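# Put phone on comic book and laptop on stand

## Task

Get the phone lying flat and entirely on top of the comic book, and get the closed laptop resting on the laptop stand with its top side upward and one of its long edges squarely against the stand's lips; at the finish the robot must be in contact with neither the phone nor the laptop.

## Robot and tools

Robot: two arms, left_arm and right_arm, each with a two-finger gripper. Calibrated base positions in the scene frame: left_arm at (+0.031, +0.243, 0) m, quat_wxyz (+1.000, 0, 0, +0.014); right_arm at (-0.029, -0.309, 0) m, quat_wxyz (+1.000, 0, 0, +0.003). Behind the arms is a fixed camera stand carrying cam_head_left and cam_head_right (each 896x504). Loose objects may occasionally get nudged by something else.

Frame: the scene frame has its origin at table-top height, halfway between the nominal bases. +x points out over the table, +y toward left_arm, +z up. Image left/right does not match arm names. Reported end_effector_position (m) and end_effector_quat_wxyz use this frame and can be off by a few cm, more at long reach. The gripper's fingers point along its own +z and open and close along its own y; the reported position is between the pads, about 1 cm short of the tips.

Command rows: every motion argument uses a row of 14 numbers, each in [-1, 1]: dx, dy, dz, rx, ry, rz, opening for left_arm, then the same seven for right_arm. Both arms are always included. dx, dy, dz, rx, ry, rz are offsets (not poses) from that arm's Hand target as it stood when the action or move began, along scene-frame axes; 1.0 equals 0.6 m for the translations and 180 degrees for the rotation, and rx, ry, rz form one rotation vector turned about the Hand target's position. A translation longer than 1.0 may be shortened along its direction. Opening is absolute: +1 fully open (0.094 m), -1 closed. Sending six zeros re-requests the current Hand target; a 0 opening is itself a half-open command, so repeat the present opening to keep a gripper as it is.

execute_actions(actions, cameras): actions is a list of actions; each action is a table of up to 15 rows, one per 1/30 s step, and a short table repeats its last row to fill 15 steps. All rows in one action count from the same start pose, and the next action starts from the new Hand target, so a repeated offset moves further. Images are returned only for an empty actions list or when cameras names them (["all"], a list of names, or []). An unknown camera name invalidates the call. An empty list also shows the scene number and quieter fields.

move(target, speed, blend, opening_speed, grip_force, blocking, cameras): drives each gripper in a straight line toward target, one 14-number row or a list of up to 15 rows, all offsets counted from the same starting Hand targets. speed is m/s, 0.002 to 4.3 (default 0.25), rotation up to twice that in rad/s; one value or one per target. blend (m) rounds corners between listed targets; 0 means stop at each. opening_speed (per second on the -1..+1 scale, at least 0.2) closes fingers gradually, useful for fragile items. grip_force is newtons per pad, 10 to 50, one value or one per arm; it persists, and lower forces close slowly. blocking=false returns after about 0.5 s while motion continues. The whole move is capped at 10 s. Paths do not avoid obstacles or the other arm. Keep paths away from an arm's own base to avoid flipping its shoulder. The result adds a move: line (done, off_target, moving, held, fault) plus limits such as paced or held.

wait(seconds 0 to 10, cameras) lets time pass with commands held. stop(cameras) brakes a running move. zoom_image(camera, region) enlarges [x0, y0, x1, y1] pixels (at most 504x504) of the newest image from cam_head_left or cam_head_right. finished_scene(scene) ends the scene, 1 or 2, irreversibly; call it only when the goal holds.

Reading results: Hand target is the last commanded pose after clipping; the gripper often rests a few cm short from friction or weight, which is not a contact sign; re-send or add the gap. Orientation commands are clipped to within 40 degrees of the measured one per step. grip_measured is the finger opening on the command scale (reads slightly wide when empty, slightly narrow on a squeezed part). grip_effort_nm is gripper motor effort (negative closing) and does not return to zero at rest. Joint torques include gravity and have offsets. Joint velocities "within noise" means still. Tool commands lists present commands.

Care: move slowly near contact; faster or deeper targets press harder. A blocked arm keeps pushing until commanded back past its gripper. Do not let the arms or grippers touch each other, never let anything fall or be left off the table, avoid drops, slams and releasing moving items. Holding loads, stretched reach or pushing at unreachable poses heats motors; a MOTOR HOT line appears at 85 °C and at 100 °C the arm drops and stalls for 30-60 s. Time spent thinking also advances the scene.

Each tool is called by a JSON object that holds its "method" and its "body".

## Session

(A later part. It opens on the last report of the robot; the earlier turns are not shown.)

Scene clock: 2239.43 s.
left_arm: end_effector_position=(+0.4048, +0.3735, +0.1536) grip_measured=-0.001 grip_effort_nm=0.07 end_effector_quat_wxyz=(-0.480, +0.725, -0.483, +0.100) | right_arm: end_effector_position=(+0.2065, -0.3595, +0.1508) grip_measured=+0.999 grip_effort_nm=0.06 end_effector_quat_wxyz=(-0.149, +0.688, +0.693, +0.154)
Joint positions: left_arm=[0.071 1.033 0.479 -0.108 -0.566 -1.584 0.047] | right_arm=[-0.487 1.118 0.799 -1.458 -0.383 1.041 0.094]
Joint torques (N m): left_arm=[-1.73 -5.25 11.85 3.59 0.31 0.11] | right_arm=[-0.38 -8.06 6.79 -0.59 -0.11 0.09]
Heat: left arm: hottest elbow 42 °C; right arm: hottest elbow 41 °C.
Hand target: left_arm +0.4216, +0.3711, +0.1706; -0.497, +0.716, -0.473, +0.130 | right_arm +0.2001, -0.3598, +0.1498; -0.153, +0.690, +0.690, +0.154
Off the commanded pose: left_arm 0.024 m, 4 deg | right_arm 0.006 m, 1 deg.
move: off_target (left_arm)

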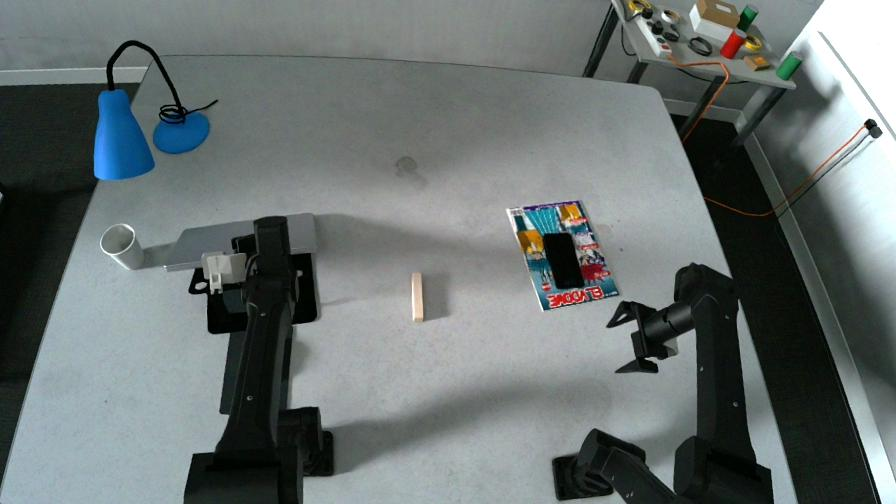

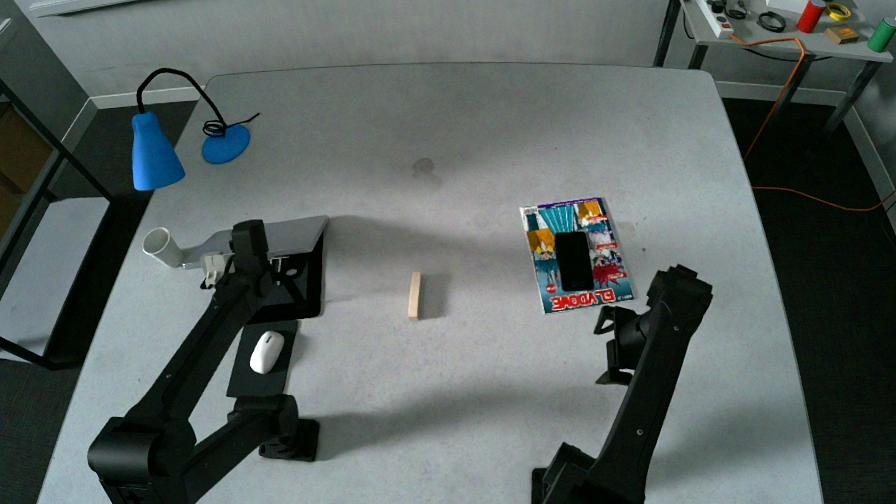

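{"method": "zoom_image", "body": {"camera": "cam_head_left", "region": [145, 195, 335, 345]}}

{"method": "zoom_image", "body": {"camera": "cam_head_right", "region": [165, 195, 355, 345]}}

Scaled by 2.653.

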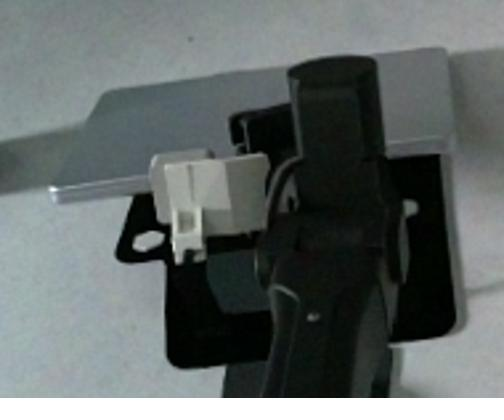

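Scaled by 2.653.

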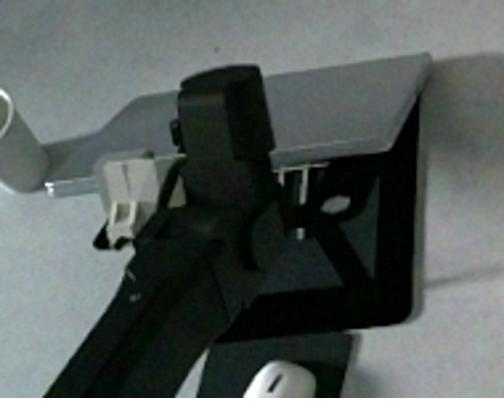

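{"method": "zoom_image", "body": {"camera": "cam_head_left", "region": [170, 205, 255, 255]}}

{"method": "zoom_image", "body": {"camera": "cam_head_right", "region": [255, 205, 340, 255]}}

{"method": "zoom_image", "body": {"camera": "cam_head_left", "region": [275, 205, 335, 265]}}

Scaled by 5.929.

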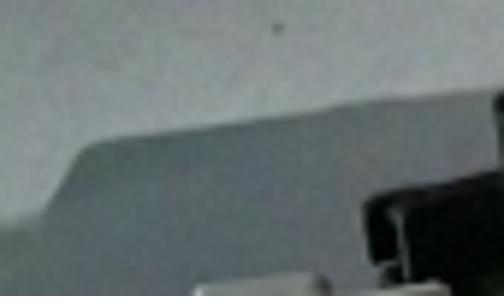

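Scaled by 5.929.

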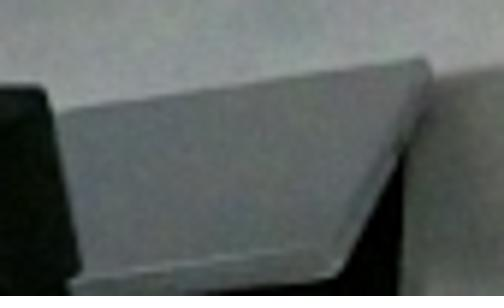

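Scaled by 8.400.

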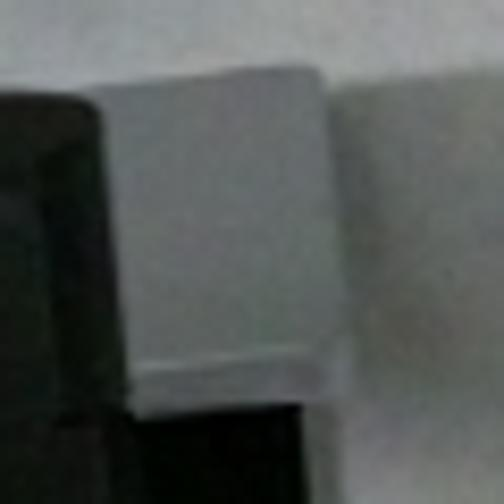

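{"method": "move", "body": {"target": [-0.067,-0.05,0.014,0,0,0,0.0, 0,0,0,0,0,0,1], "speed": 0.06, "cameras": ["all"]}}

Scene clock: 2275.47 s.
left_arm: end_effector_position=(+0.3815, +0.3460, +0.1773) grip_measured=-0.001 grip_effort_nm=0.07 end_effector_quat_wxyz=(-0.497, +0.717, -0.472, +0.126) | right_arm: end_effector_position=(+0.2065, -0.3595, +0.1508) grip_measured=+0.999 grip_effort_nm=0.06 end_effector_quat_wxyz=(-0.149, +0.688, +0.693, +0.154)
Joint positions: left_arm=[-0.027 0.877 0.44 -0.192 -0.636 -1.644 0.047] | right_arm=[-0.487 1.118 0.799 -1.458 -0.383 1.041 0.094]
Joint torques (N m): left_arm=[-2.61 -5.13 11 1.05 -0.4 0] | right_arm=[-0.38 -7.94 6.76 -0.61 -0.12 0.09]
Heat: left arm: hottest elbow 41 °C; right arm: hottest elbow 41 °C.
Hand target: left_arm +0.3814, +0.3411, +0.1789; -0.497, +0.716, -0.474, +0.130 | right_arm +0.2001, -0.3598, +0.1498; -0.153, +0.690, +0.690, +0.154
Off the commanded pose: left_arm 0.005 m, 1 deg | right_arm 0.006 m, 1 deg.
move: done

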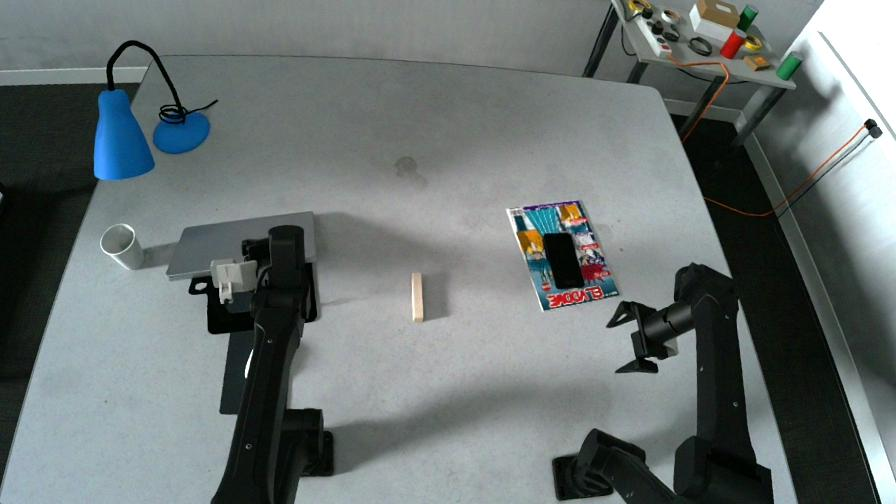

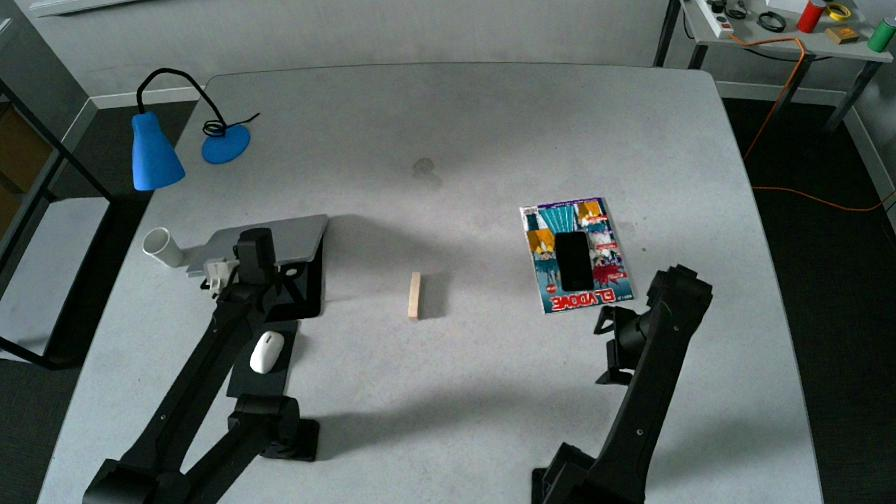

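{"method": "zoom_image", "body": {"camera": "cam_head_left", "region": [145, 195, 335, 345]}}

{"method": "zoom_image", "body": {"camera": "cam_head_right", "region": [165, 195, 355, 345]}}

Scaled by 2.653.

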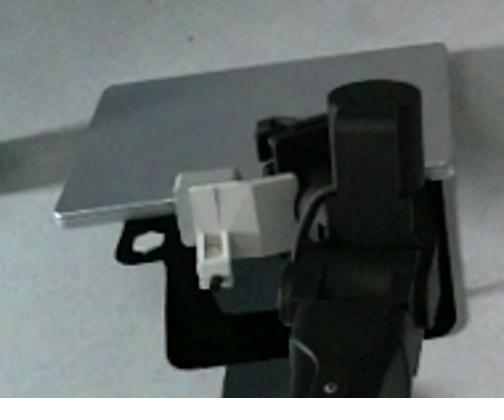

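Scaled by 2.653.

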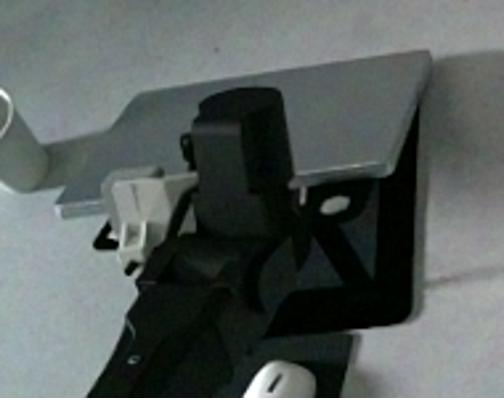

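{"method": "move", "body": {"target": [-0.062,-0.053,0.035,0,0,0,0.0, 0,0,0,0,0,0,1], "speed": 0.08, "cameras": ["all"]}}

Scene clock: 2281.67 s.
left_arm: end_effector_position=(+0.3434, +0.3137, +0.1944) grip_measured=-0.001 grip_effort_nm=0.07 end_effector_quat_wxyz=(-0.496, +0.717, -0.474, +0.122) | right_arm: end_effector_position=(+0.2065, -0.3595, +0.1508) grip_measured=+0.999 grip_effort_nm=0.06 end_effector_quat_wxyz=(-0.149, +0.688, +0.693, +0.154)
Joint positions: left_arm=[-0.188 0.712 0.44 -0.45 -0.761 -1.775 0.047] | right_arm=[-0.487 1.118 0.799 -1.458 -0.383 1.041 0.094]
Joint torques (N m): left_arm=[-3.08 -3.43 11.86 1.05 -0.51 0.01] | right_arm=[-0.32 -8.06 6.78 -0.58 -0.12 0.09]
Heat: left arm: hottest elbow 40 °C; right arm: hottest elbow 41 °C.
Hand target: left_arm +0.3442, +0.3093, +0.2000; -0.497, +0.716, -0.473, +0.130 | right_arm +0.2001, -0.3598, +0.1498; -0.153, +0.690, +0.690, +0.154
Off the commanded pose: left_arm 0.007 m, 1 deg | right_arm 0.006 m, 1 deg.
move: done

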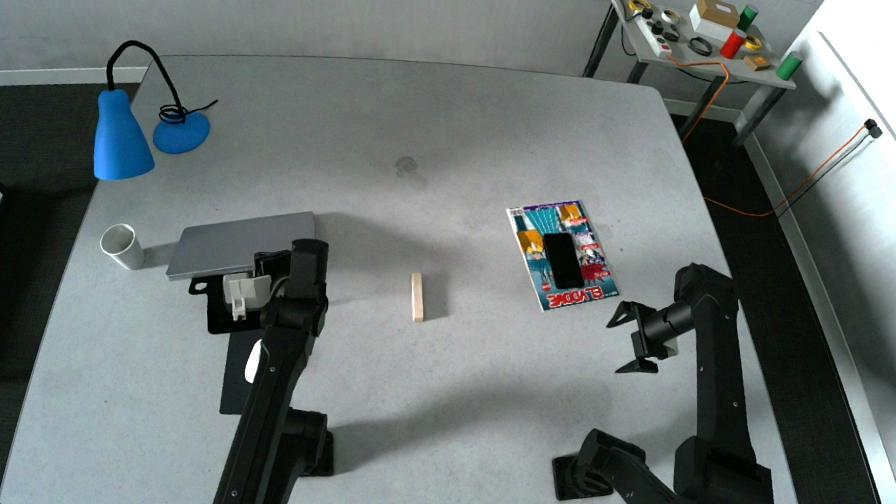

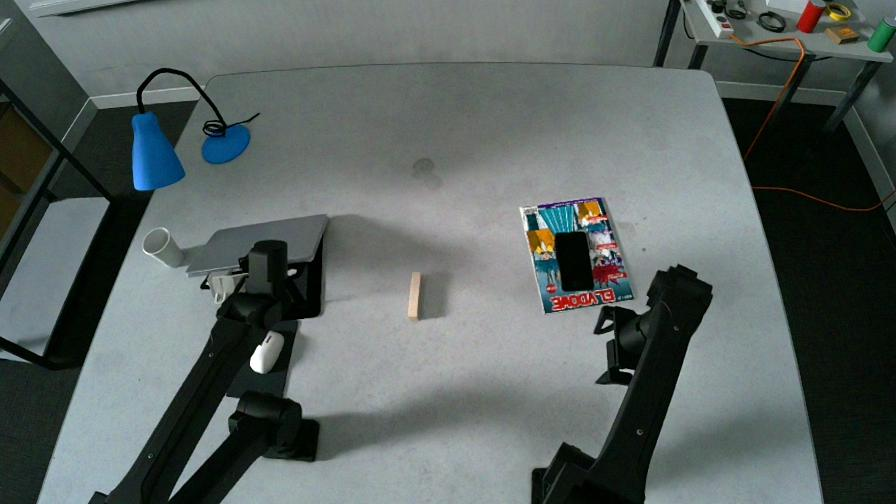

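{"method": "move", "body": {"target": [[-0.04,-0.05,0.03,0,0,0,0.0, 0,0,0,0,0,0,1],[-0.05,-0.12,0.15,0,0,0,0.0, 0,0,0,0,0,0,1]], "speed": 0.15, "blend": [0.01,0], "cameras": ["all"]}}

Scene clock: 2286.70 s.
left_arm: end_effector_position=(+0.3050, +0.2483, +0.2562) grip_measured=-0.001 grip_effort_nm=0.08 end_effector_quat_wxyz=(-0.495, +0.692, -0.512, +0.120) | right_arm: end_effector_position=(+0.2065, -0.3595, +0.1508) grip_measured=+0.999 grip_effort_nm=0.06 end_effector_quat_wxyz=(-0.149, +0.688, +0.693, +0.154)
Joint positions: left_arm=[-0.557 0.651 0.622 -0.989 -0.969 -2.099 0.047] | right_arm=[-0.487 1.118 0.799 -1.458 -0.383 1.041 0.094]
Joint torques (N m): left_arm=[-3.08 -1.32 18.04 0.55 -0.63 -0.04] | right_arm=[-0.44 -8.06 6.79 -0.59 -0.12 0.09]
Heat: left arm: hottest elbow 40 °C; right arm: hottest elbow 41 °C.
Hand target: left_arm +0.3141, +0.2374, +0.2898; -0.497, +0.716, -0.474, +0.130 | right_arm +0.2001, -0.3598, +0.1498; -0.153, +0.690, +0.690, +0.154
Off the commanded pose: left_arm 0.037 m, 5 deg | right_arm 0.006 m, 1 deg.
joint sent to its limit (left arm) — joint 6 (wrist roll), lower limit. The joint targets are off in orientation, not in position.
move: off_target (left_arm)

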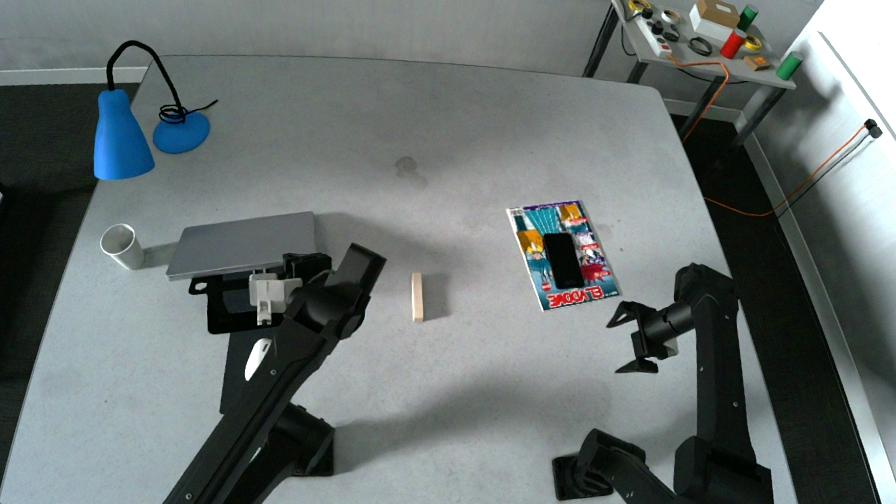

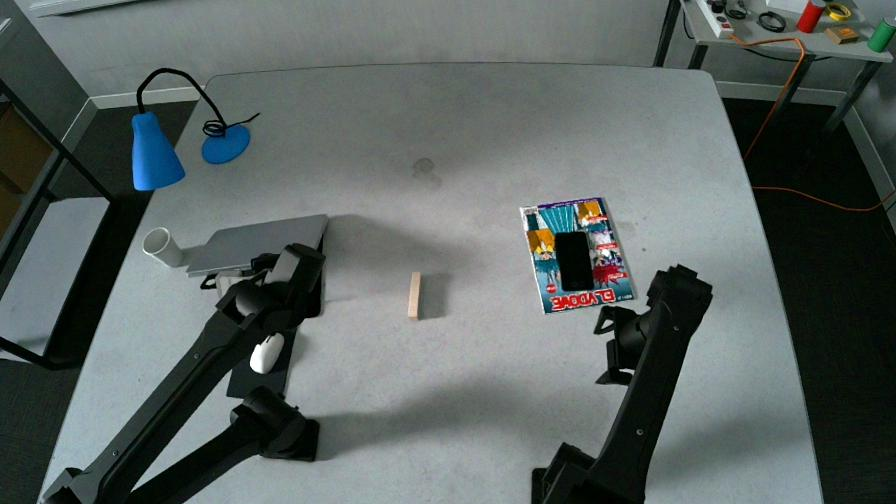

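{"method": "move", "body": {"target": [0.0,-0.36,0.0,0,0,-0.25,-1, 0,0,0,0,0,0,1], "speed": 0.25, "cameras": ["all"]}}

Scene clock: 2291.20 s.
left_arm: end_effector_position=(+0.3040, +0.0416, +0.2515) grip_measured=-0.981 grip_effort_nm=-1.00 end_effector_quat_wxyz=(+0.411, -0.478, +0.726, -0.274) | right_arm: end_effector_position=(+0.2065, -0.3595, +0.1508) grip_measured=+0.999 grip_effort_nm=0.06 end_effector_quat_wxyz=(-0.149, +0.688, +0.693, +0.154)
Joint positions: left_arm=[-1.044 0.805 0.661 -0.698 -0.815 -1.853 0.001] | right_arm=[-0.487 1.118 0.799 -1.458 -0.383 1.041 0.094]
Joint torques (N m): left_arm=[-2.2 -3.43 18.51 1.85 -0.31 0.14] | right_arm=[-0.38 -8.12 6.76 -0.59 -0.12 0.09]
Heat: left arm: hottest elbow 42 °C; right arm: hottest elbow 41 °C.
Hand target: left_arm +0.3142, +0.0213, +0.2900; +0.409, -0.480, +0.711, -0.310 | right_arm +0.2001, -0.3598, +0.1498; -0.153, +0.690, +0.690, +0.154
Off the commanded pose: left_arm 0.044 m, 5 deg | right_arm 0.006 m, 1 deg.
move: off_target (left_arm)

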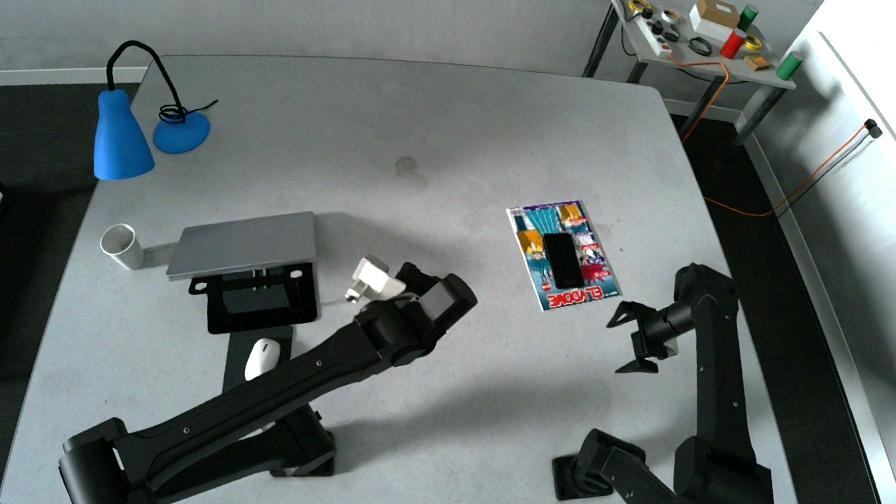

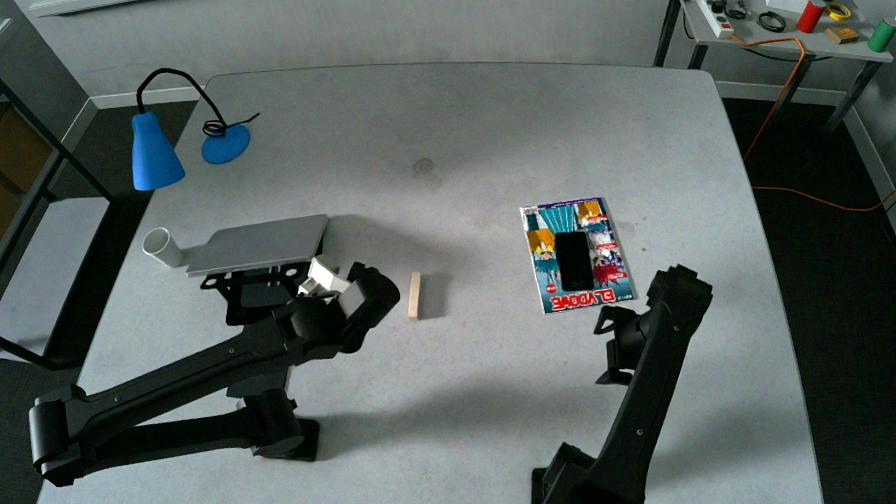

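{"method": "zoom_image", "body": {"camera": "cam_head_left", "region": [155, 195, 335, 345]}}

{"method": "zoom_image", "body": {"camera": "cam_head_right", "region": [175, 195, 345, 335]}}

Scaled by 2.800.

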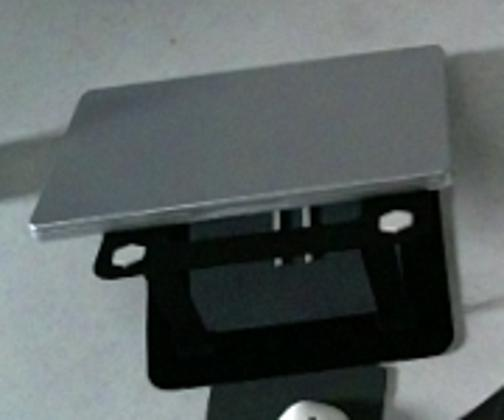

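Scaled by 2.965.

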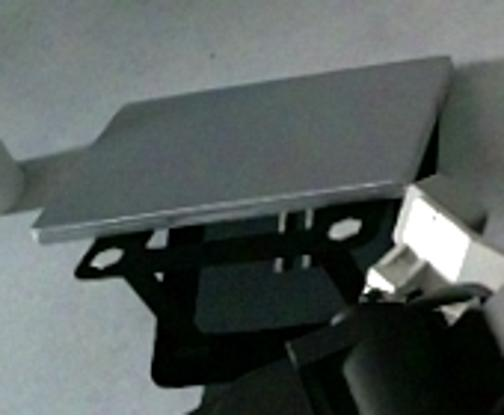

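{"method": "move", "body": {"target": [[0.043,0.298,0.06,0.138,0.082,-0.11,-1, 0,0,0,0,0,0,1],[0.03,0.581,-0.02,0.276,0.1642,-0.2196,1, 0,0,0,0,0,0,1]], "speed": 0.25, "blend": [0.03,0], "cameras": ["all"]}}

Scene clock: 2385.27 s.
left_arm: end_effector_position=(+0.3194, +0.3584, +0.2442) grip_measured=+0.997 grip_effort_nm=0.13 end_effector_quat_wxyz=(+0.233, -0.071, +0.970, +0.008) | right_arm: end_effector_position=(+0.2065, -0.3595, +0.1508) grip_measured=+0.999 grip_effort_nm=0.06 end_effector_quat_wxyz=(-0.149, +0.688, +0.693, +0.154)
Joint positions: left_arm=[0.445 0.849 0.866 -1.145 0.164 0.291 0.094] | right_arm=[-0.487 1.118 0.799 -1.458 -0.383 1.041 0.094]
Joint torques (N m): left_arm=[0.09 -3.9 18.43 0.72 0.19 0.1] | right_arm=[-0.44 -8 6.76 -0.59 -0.12 0.09]
Motor temperatures (°C): left_arm=[22 26 49 24 27 24 30] | right_arm=[26 33 41 25 24 23 24]
Heat: left arm: hottest elbow 49 °C; right arm: hottest elbow 41 °C.
Hand target: left_arm +0.3321, +0.3699, +0.2781; +0.258, -0.071, +0.963, +0.019 | right_arm +0.2001, -0.3598, +0.1498; -0.153, +0.690, +0.690, +0.154
Off the commanded pose: left_arm 0.038 m, 3 deg | right_arm 0.006 m, 1 deg.
move: off_target (left_arm); target 2's new opening was sent with left_arm's hand 0.038 m and 3 deg from that target

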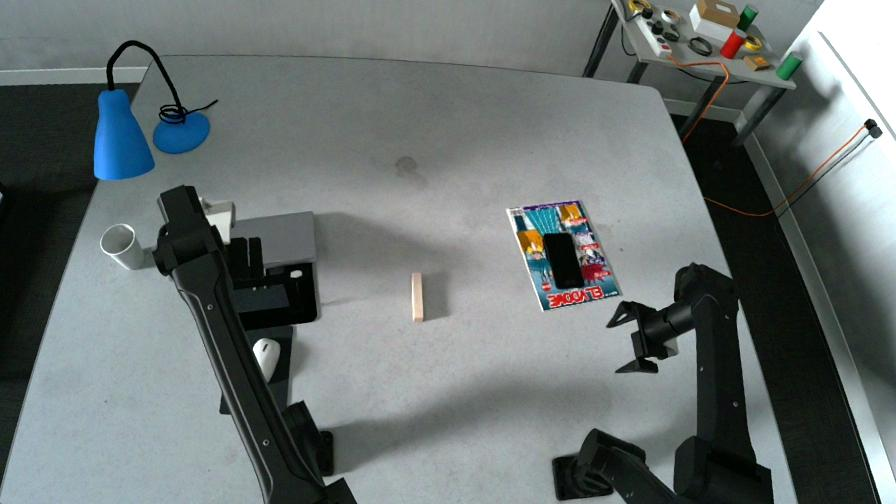

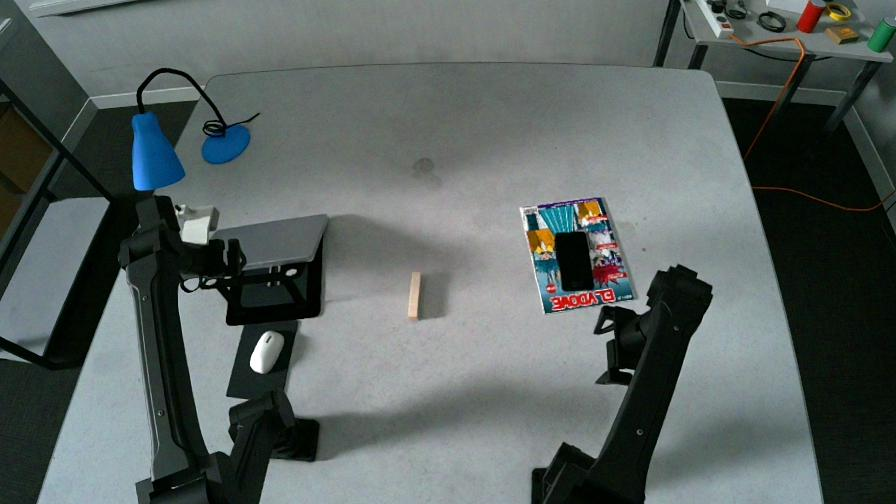

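{"method": "zoom_image", "body": {"camera": "cam_head_left", "region": [145, 175, 335, 335]}}

{"method": "zoom_image", "body": {"camera": "cam_head_right", "region": [110, 185, 340, 335]}}

Scaled by 2.653.

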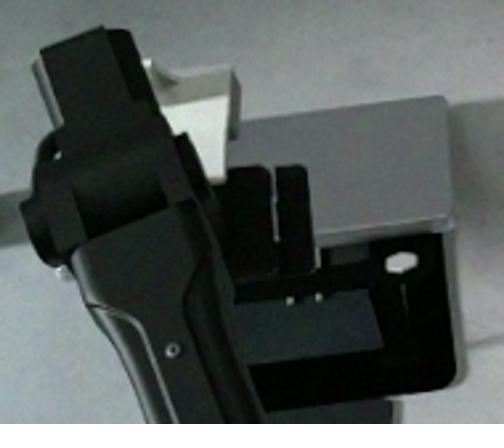

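Scaled by 2.191.

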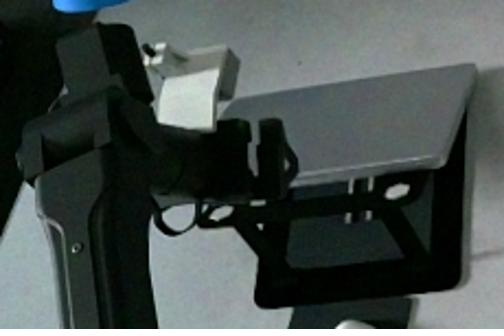

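{"method": "move", "body": {"target": [0.0,0.0,-0.115,0,0,0,1, 0,0,0,0,0,0,1], "speed": 0.15, "cameras": ["all"]}}

Scene clock: 2396.20 s.
left_arm: end_effector_position=(+0.3312, +0.3645, +0.2125) grip_measured=+0.998 grip_effort_nm=0.13 end_effector_quat_wxyz=(+0.255, -0.069, +0.964, +0.017) | right_arm: end_effector_position=(+0.2065, -0.3595, +0.1508) grip_measured=+0.999 grip_effort_nm=0.06 end_effector_quat_wxyz=(-0.149, +0.688, +0.693, +0.154)
Joint positions: left_arm=[0.446 0.86 0.774 -0.992 0.165 0.291 0.094] | right_arm=[-0.487 1.118 0.799 -1.458 -0.383 1.041 0.094]
Joint torques (N m): left_arm=[-0.56 -4.84 10.59 1.83 0.25 0.13] | right_arm=[-0.38 -7.94 6.78 -0.58 -0.12 0.09]
Heat: left arm: hottest elbow 49 °C; right arm: hottest elbow 41 °C.
Hand target: left_arm +0.3321, +0.3699, +0.2089; +0.258, -0.071, +0.963, +0.019 | right_arm +0.2001, -0.3598, +0.1498; -0.153, +0.690, +0.690, +0.154
Off the commanded pose: left_arm 0.006 m, 0 deg | right_arm 0.006 m, 1 deg.
move: done

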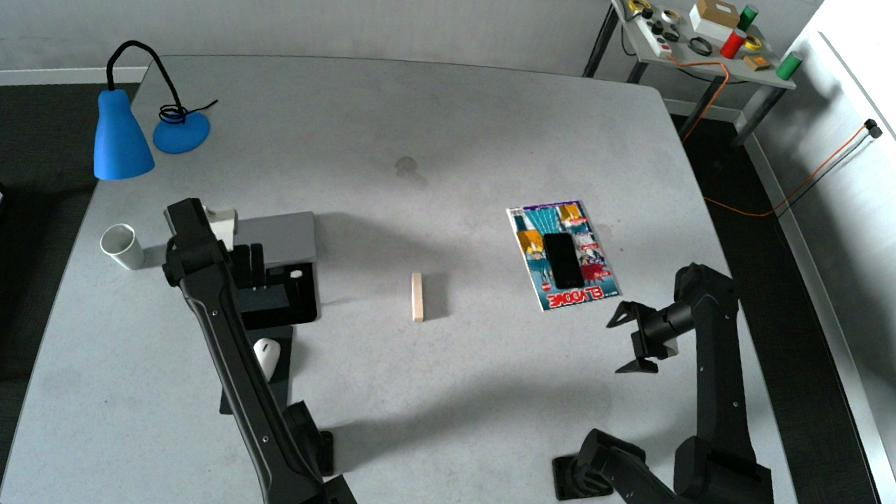

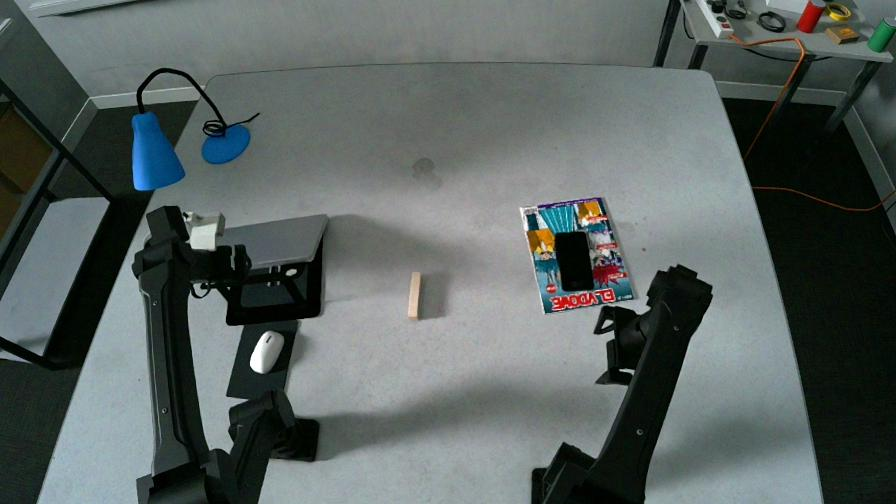

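{"method": "move", "body": {"target": [-0.005,0.0,-0.06,0,0,0,1, 0,0,0,0,0,0,1], "speed": 0.1, "cameras": ["all"]}}

{"method": "zoom_image", "body": {"camera": "cam_head_right", "region": [175, 205, 335, 305]}}

{"method": "zoom_image", "body": {"camera": "cam_head_left", "region": [165, 195, 325, 315]}}

Scene clock: 2401.37 s.
left_arm: end_effector_position=(+0.3292, +0.3650, +0.1783) grip_measured=+0.998 grip_effort_nm=0.13 end_effector_quat_wxyz=(+0.257, -0.068, +0.964, +0.018) | right_arm: end_effector_position=(+0.2065, -0.3595, +0.1508) grip_measured=+0.999 grip_effort_nm=0.06 end_effector_quat_wxyz=(-0.149, +0.688, +0.693, +0.154)
Joint positions: left_arm=[0.452 0.867 0.685 -0.893 0.168 0.296 0.094] | right_arm=[-0.487 1.118 0.799 -1.458 -0.383 1.041 0.094]
Joint torques (N m): left_arm=[-0.03 -4.25 10.35 1.69 0.15 0.09] | right_arm=[-0.26 -8.06 6.76 -0.58 -0.12 0.09]
Heat: left arm: hottest elbow 48 °C; right arm: hottest elbow 41 °C.
Hand target: left_arm +0.3292, +0.3699, +0.1731; +0.258, -0.071, +0.963, +0.019 | right_arm +0.2001, -0.3598, +0.1498; -0.153, +0.690, +0.690, +0.154
Off the commanded pose: left_arm 0.007 m, 0 deg | right_arm 0.006 m, 1 deg.
move: done

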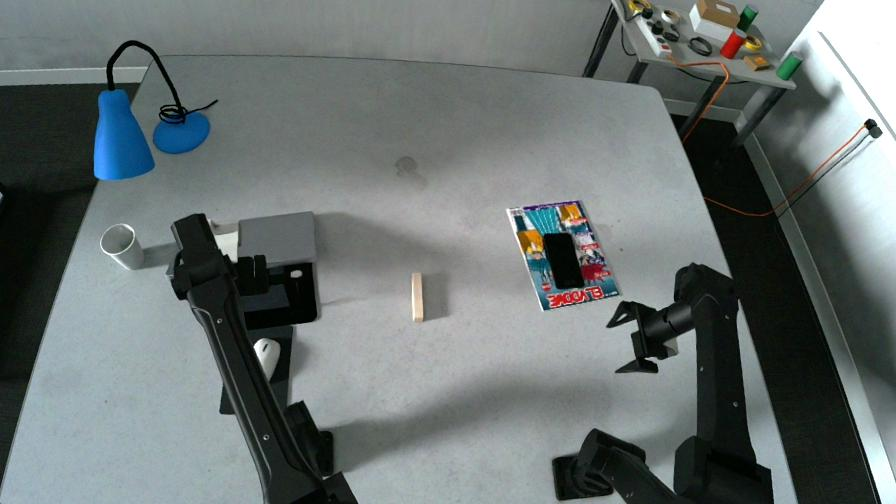

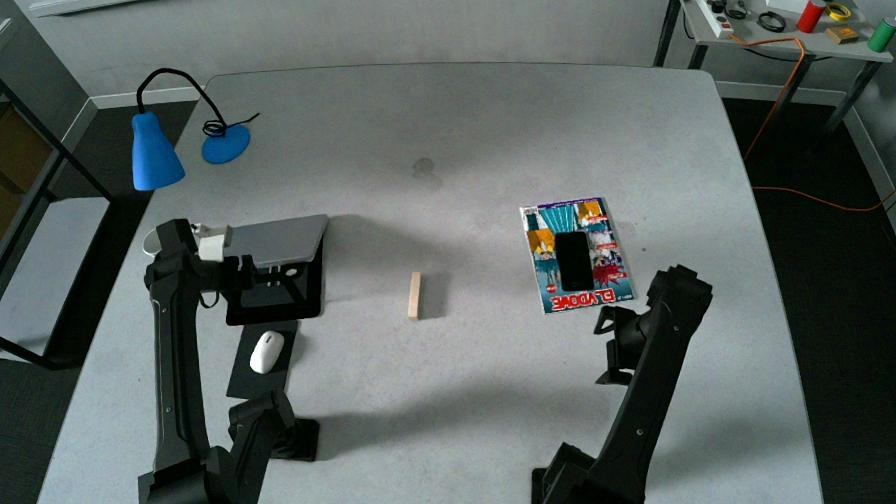

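Scaled by 3.150.

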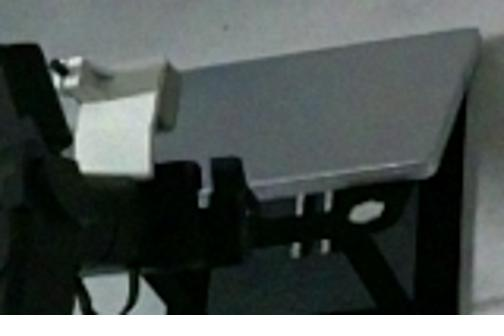

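Scaled by 3.150.

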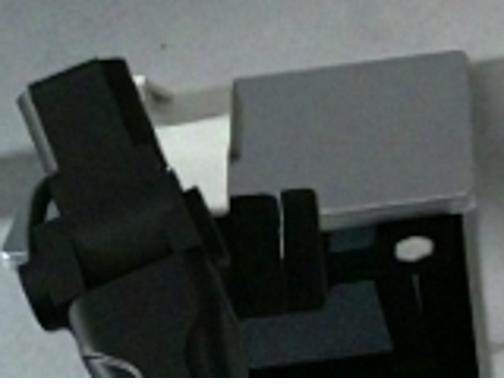

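{"method": "move", "body": {"target": [[0.0,0.0,-0.025,0,0,0,1, 0,0,0,0,0,0,1],[0.042,0.0067,-0.0465,0,0,0,1, 0,0,0,0,0,0,1]], "speed": 0.05, "cameras": ["all"]}}

{"method": "zoom_image", "body": {"camera": "cam_head_right", "region": [175, 205, 335, 305]}}

{"method": "zoom_image", "body": {"camera": "cam_head_left", "region": [165, 195, 325, 315]}}

Scene clock: 2409.87 s.
left_arm: end_effector_position=(+0.3473, +0.3752, +0.1441) grip_measured=+0.998 grip_effort_nm=0.13 end_effector_quat_wxyz=(+0.252, -0.074, +0.965, +0.018) | right_arm: end_effector_position=(+0.2065, -0.3595, +0.1508) grip_measured=+0.999 grip_effort_nm=0.06 end_effector_quat_wxyz=(-0.149, +0.688, +0.693, +0.154)
Joint positions: left_arm=[0.449 0.972 0.651 -0.762 0.159 0.285 0.094] | right_arm=[-0.487 1.118 0.799 -1.458 -0.383 1.041 0.094]
Joint torques (N m): left_arm=[-2.73 -5.48 11.29 1.95 -0.04 -0.01] | right_arm=[-0.44 -8 6.78 -0.61 -0.12 0.08]
Heat: left arm: hottest elbow 47 °C; right arm: hottest elbow 41 °C.
Hand target: left_arm +0.3543, +0.3739, +0.1450; +0.257, -0.071, +0.963, +0.019 | right_arm +0.2001, -0.3598, +0.1498; -0.153, +0.690, +0.690, +0.154
Off the commanded pose: left_arm 0.007 m, 1 deg | right_arm 0.006 m, 1 deg.
move: done

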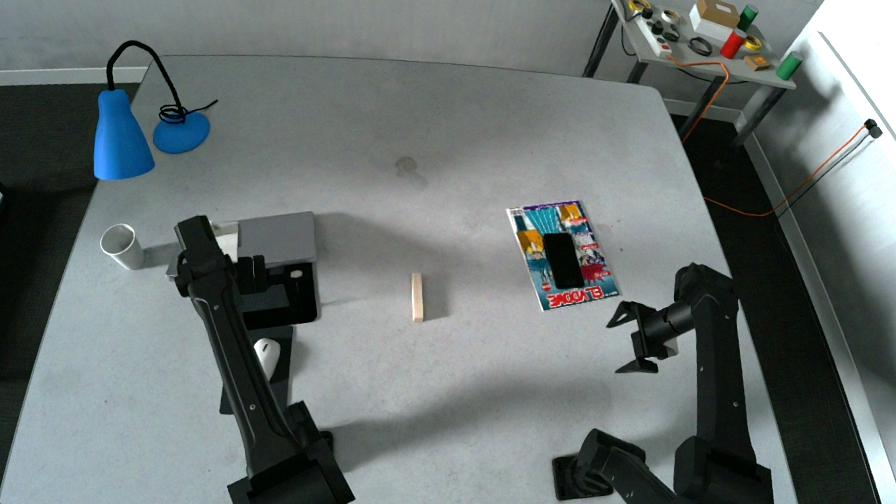

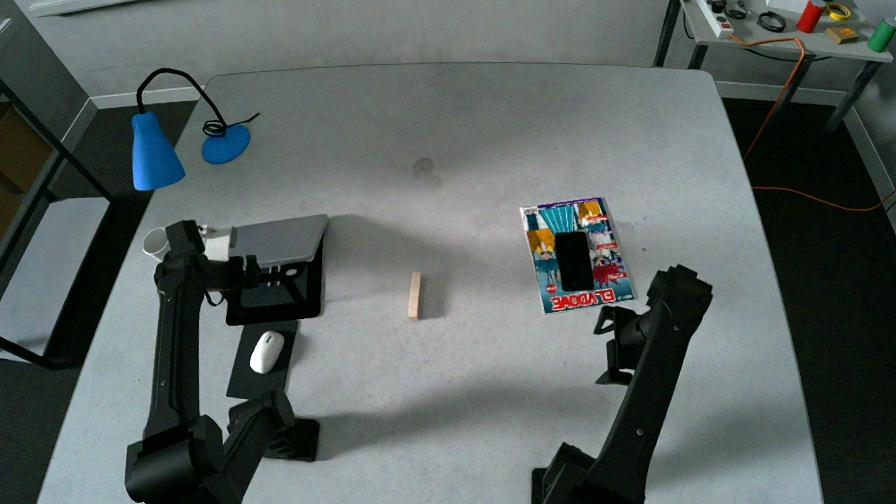

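Scaled by 3.150.

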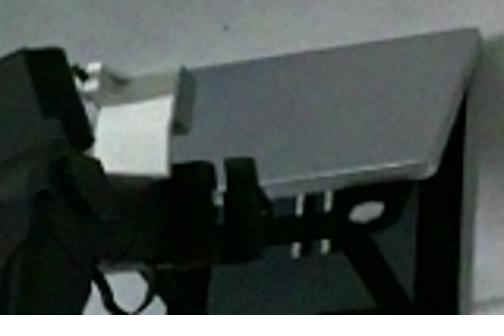

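Scaled by 3.150.

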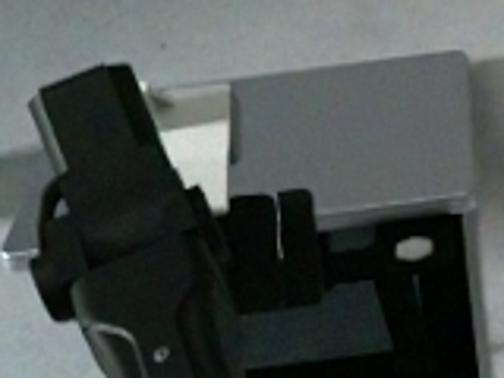

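{"method": "move", "body": {"target": [0.044,0.0066,-0.022,0,0,0,1, 0,0,0,0,0,0,1], "speed": 0.05, "cameras": ["all"]}}

{"method": "zoom_image", "body": {"camera": "cam_head_right", "region": [175, 205, 335, 305]}}

{"method": "zoom_image", "body": {"camera": "cam_head_left", "region": [165, 195, 325, 315]}}

Scene clock: 2413.17 s.
left_arm: end_effector_position=(+0.3639, +0.3776, +0.1324) grip_measured=+0.998 grip_effort_nm=0.13 end_effector_quat_wxyz=(+0.255, -0.077, +0.964, +0.023) | right_arm: end_effector_position=(+0.2065, -0.3595, +0.1508) grip_measured=+0.999 grip_effort_nm=0.06 end_effector_quat_wxyz=(-0.149, +0.688, +0.693, +0.154)
Joint positions: left_arm=[0.425 1.032 0.651 -0.689 0.14 0.259 0.094] | right_arm=[-0.487 1.118 0.799 -1.458 -0.383 1.041 0.094]
Joint torques (N m): left_arm=[-3.25 -3.31 13.37 1.92 0.14 -0.11] | right_arm=[-0.32 -8.06 6.78 -0.57 -0.12 0.09]
Heat: left arm: hottest elbow 47 °C; right arm: hottest elbow 41 °C.
Hand target: left_arm +0.3807, +0.3778, +0.1318; +0.257, -0.071, +0.963, +0.019 | right_arm +0.2001, -0.3598, +0.1498; -0.153, +0.690, +0.690, +0.154
Off the commanded pose: left_arm 0.017 m, 1 deg | right_arm 0.006 m, 1 deg.
move: off_target (left_arm)

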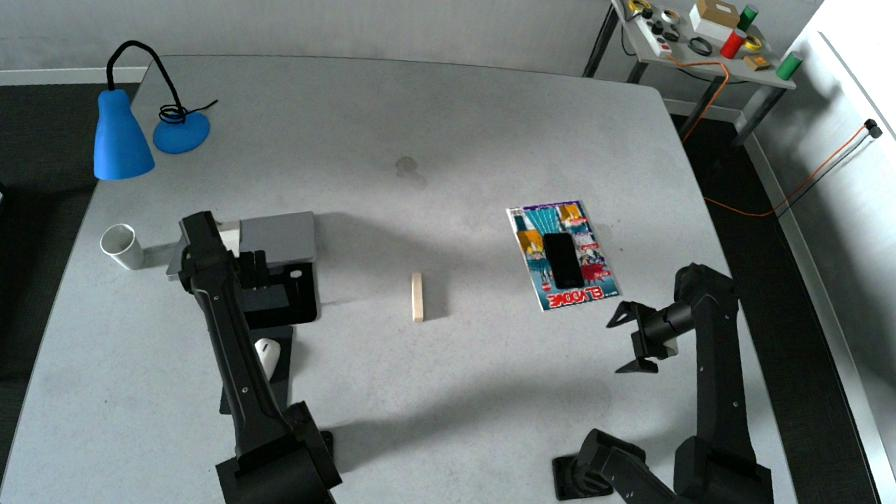

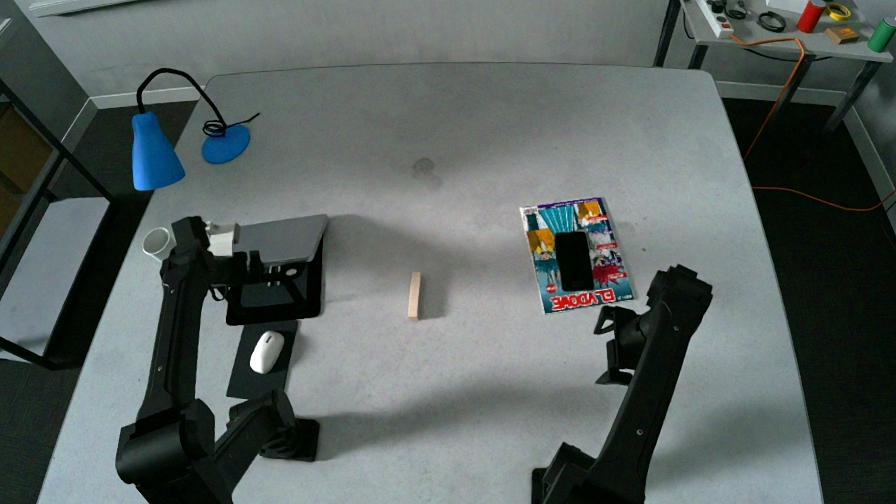

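Scaled by 3.150.

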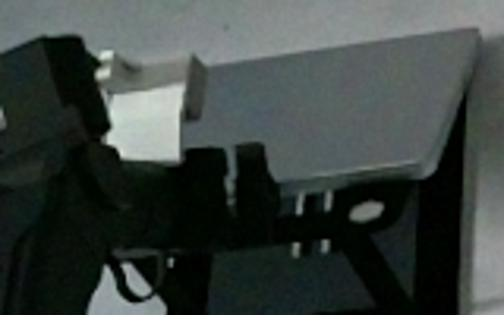

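Scaled by 3.150.

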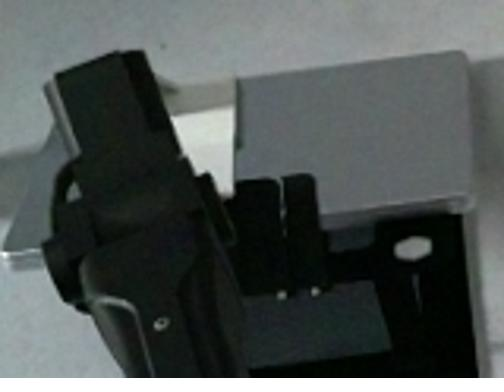

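{"method": "move", "body": {"target": [0.037,0.0055,-0.015,0,0,0,1, 0,0,0,0,0,0,1], "speed": 0.05, "cameras": ["all"]}}

{"method": "zoom_image", "body": {"camera": "cam_head_right", "region": [175, 205, 335, 305]}}

{"method": "zoom_image", "body": {"camera": "cam_head_left", "region": [165, 195, 325, 315]}}

Scene clock: 2419.07 s.
left_arm: end_effector_position=(+0.3776, +0.3806, +0.1302) grip_measured=+0.998 grip_effort_nm=0.13 end_effector_quat_wxyz=(+0.256, -0.075, +0.963, +0.025) | right_arm: end_effector_position=(+0.2065, -0.3595, +0.1508) grip_measured=+0.999 grip_effort_nm=0.06 end_effector_quat_wxyz=(-0.149, +0.688, +0.693, +0.154)
Joint positions: left_arm=[0.412 1.077 0.673 -0.662 0.131 0.251 0.094] | right_arm=[-0.487 1.118 0.799 -1.458 -0.383 1.041 0.094]
Joint torques (N m): left_arm=[-3.43 -1.67 13.78 3.03 0.11 -0.19] | right_arm=[-0.44 -8.06 6.78 -0.55 -0.12 0.09]
Heat: left arm: hottest elbow 47 °C; right arm: hottest elbow 41 °C.
Hand target: left_arm +0.4029, +0.3812, +0.1228; +0.258, -0.071, +0.963, +0.019 | right_arm +0.2001, -0.3598, +0.1498; -0.153, +0.690, +0.690, +0.154
Off the commanded pose: left_arm 0.026 m, 1 deg | right_arm 0.006 m, 1 deg.
move: off_target (left_arm)

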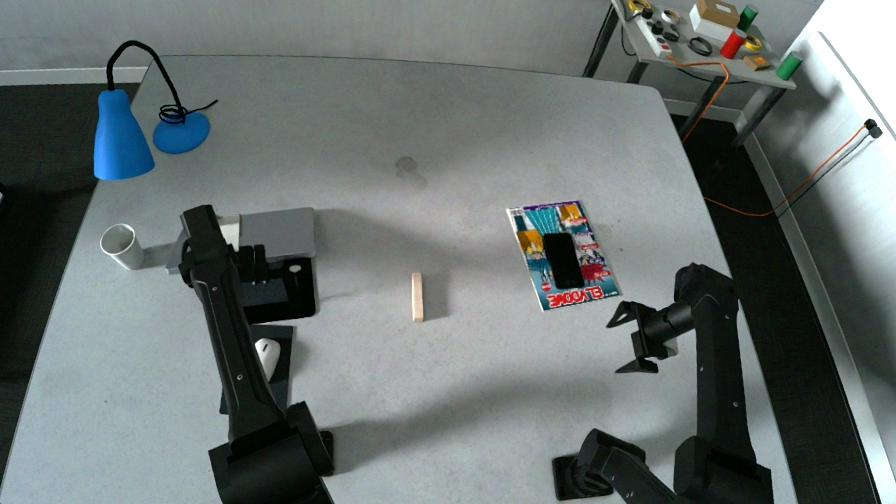

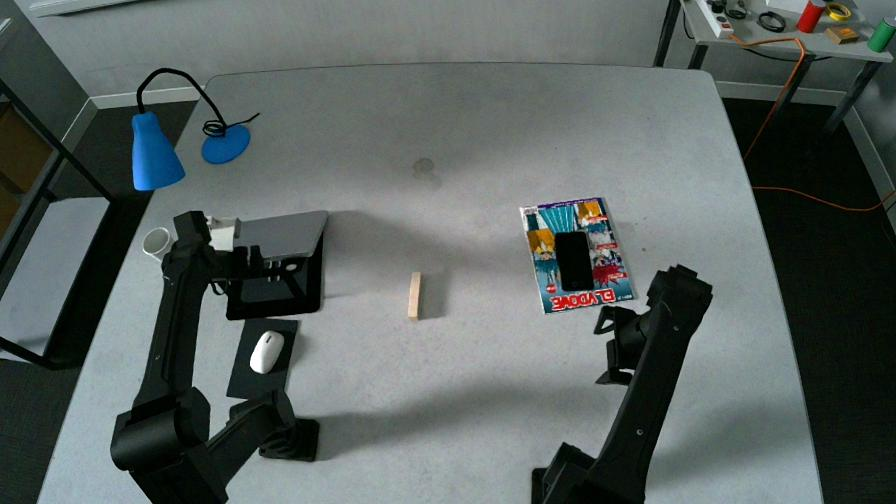

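Scaled by 3.150.

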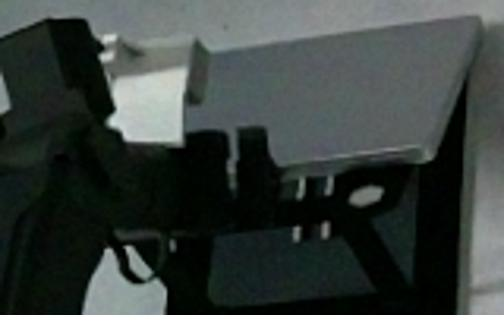

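Scaled by 3.150.

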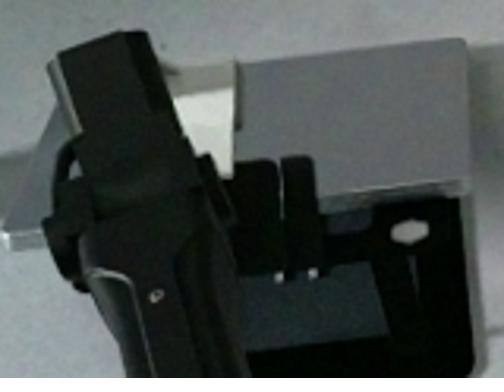

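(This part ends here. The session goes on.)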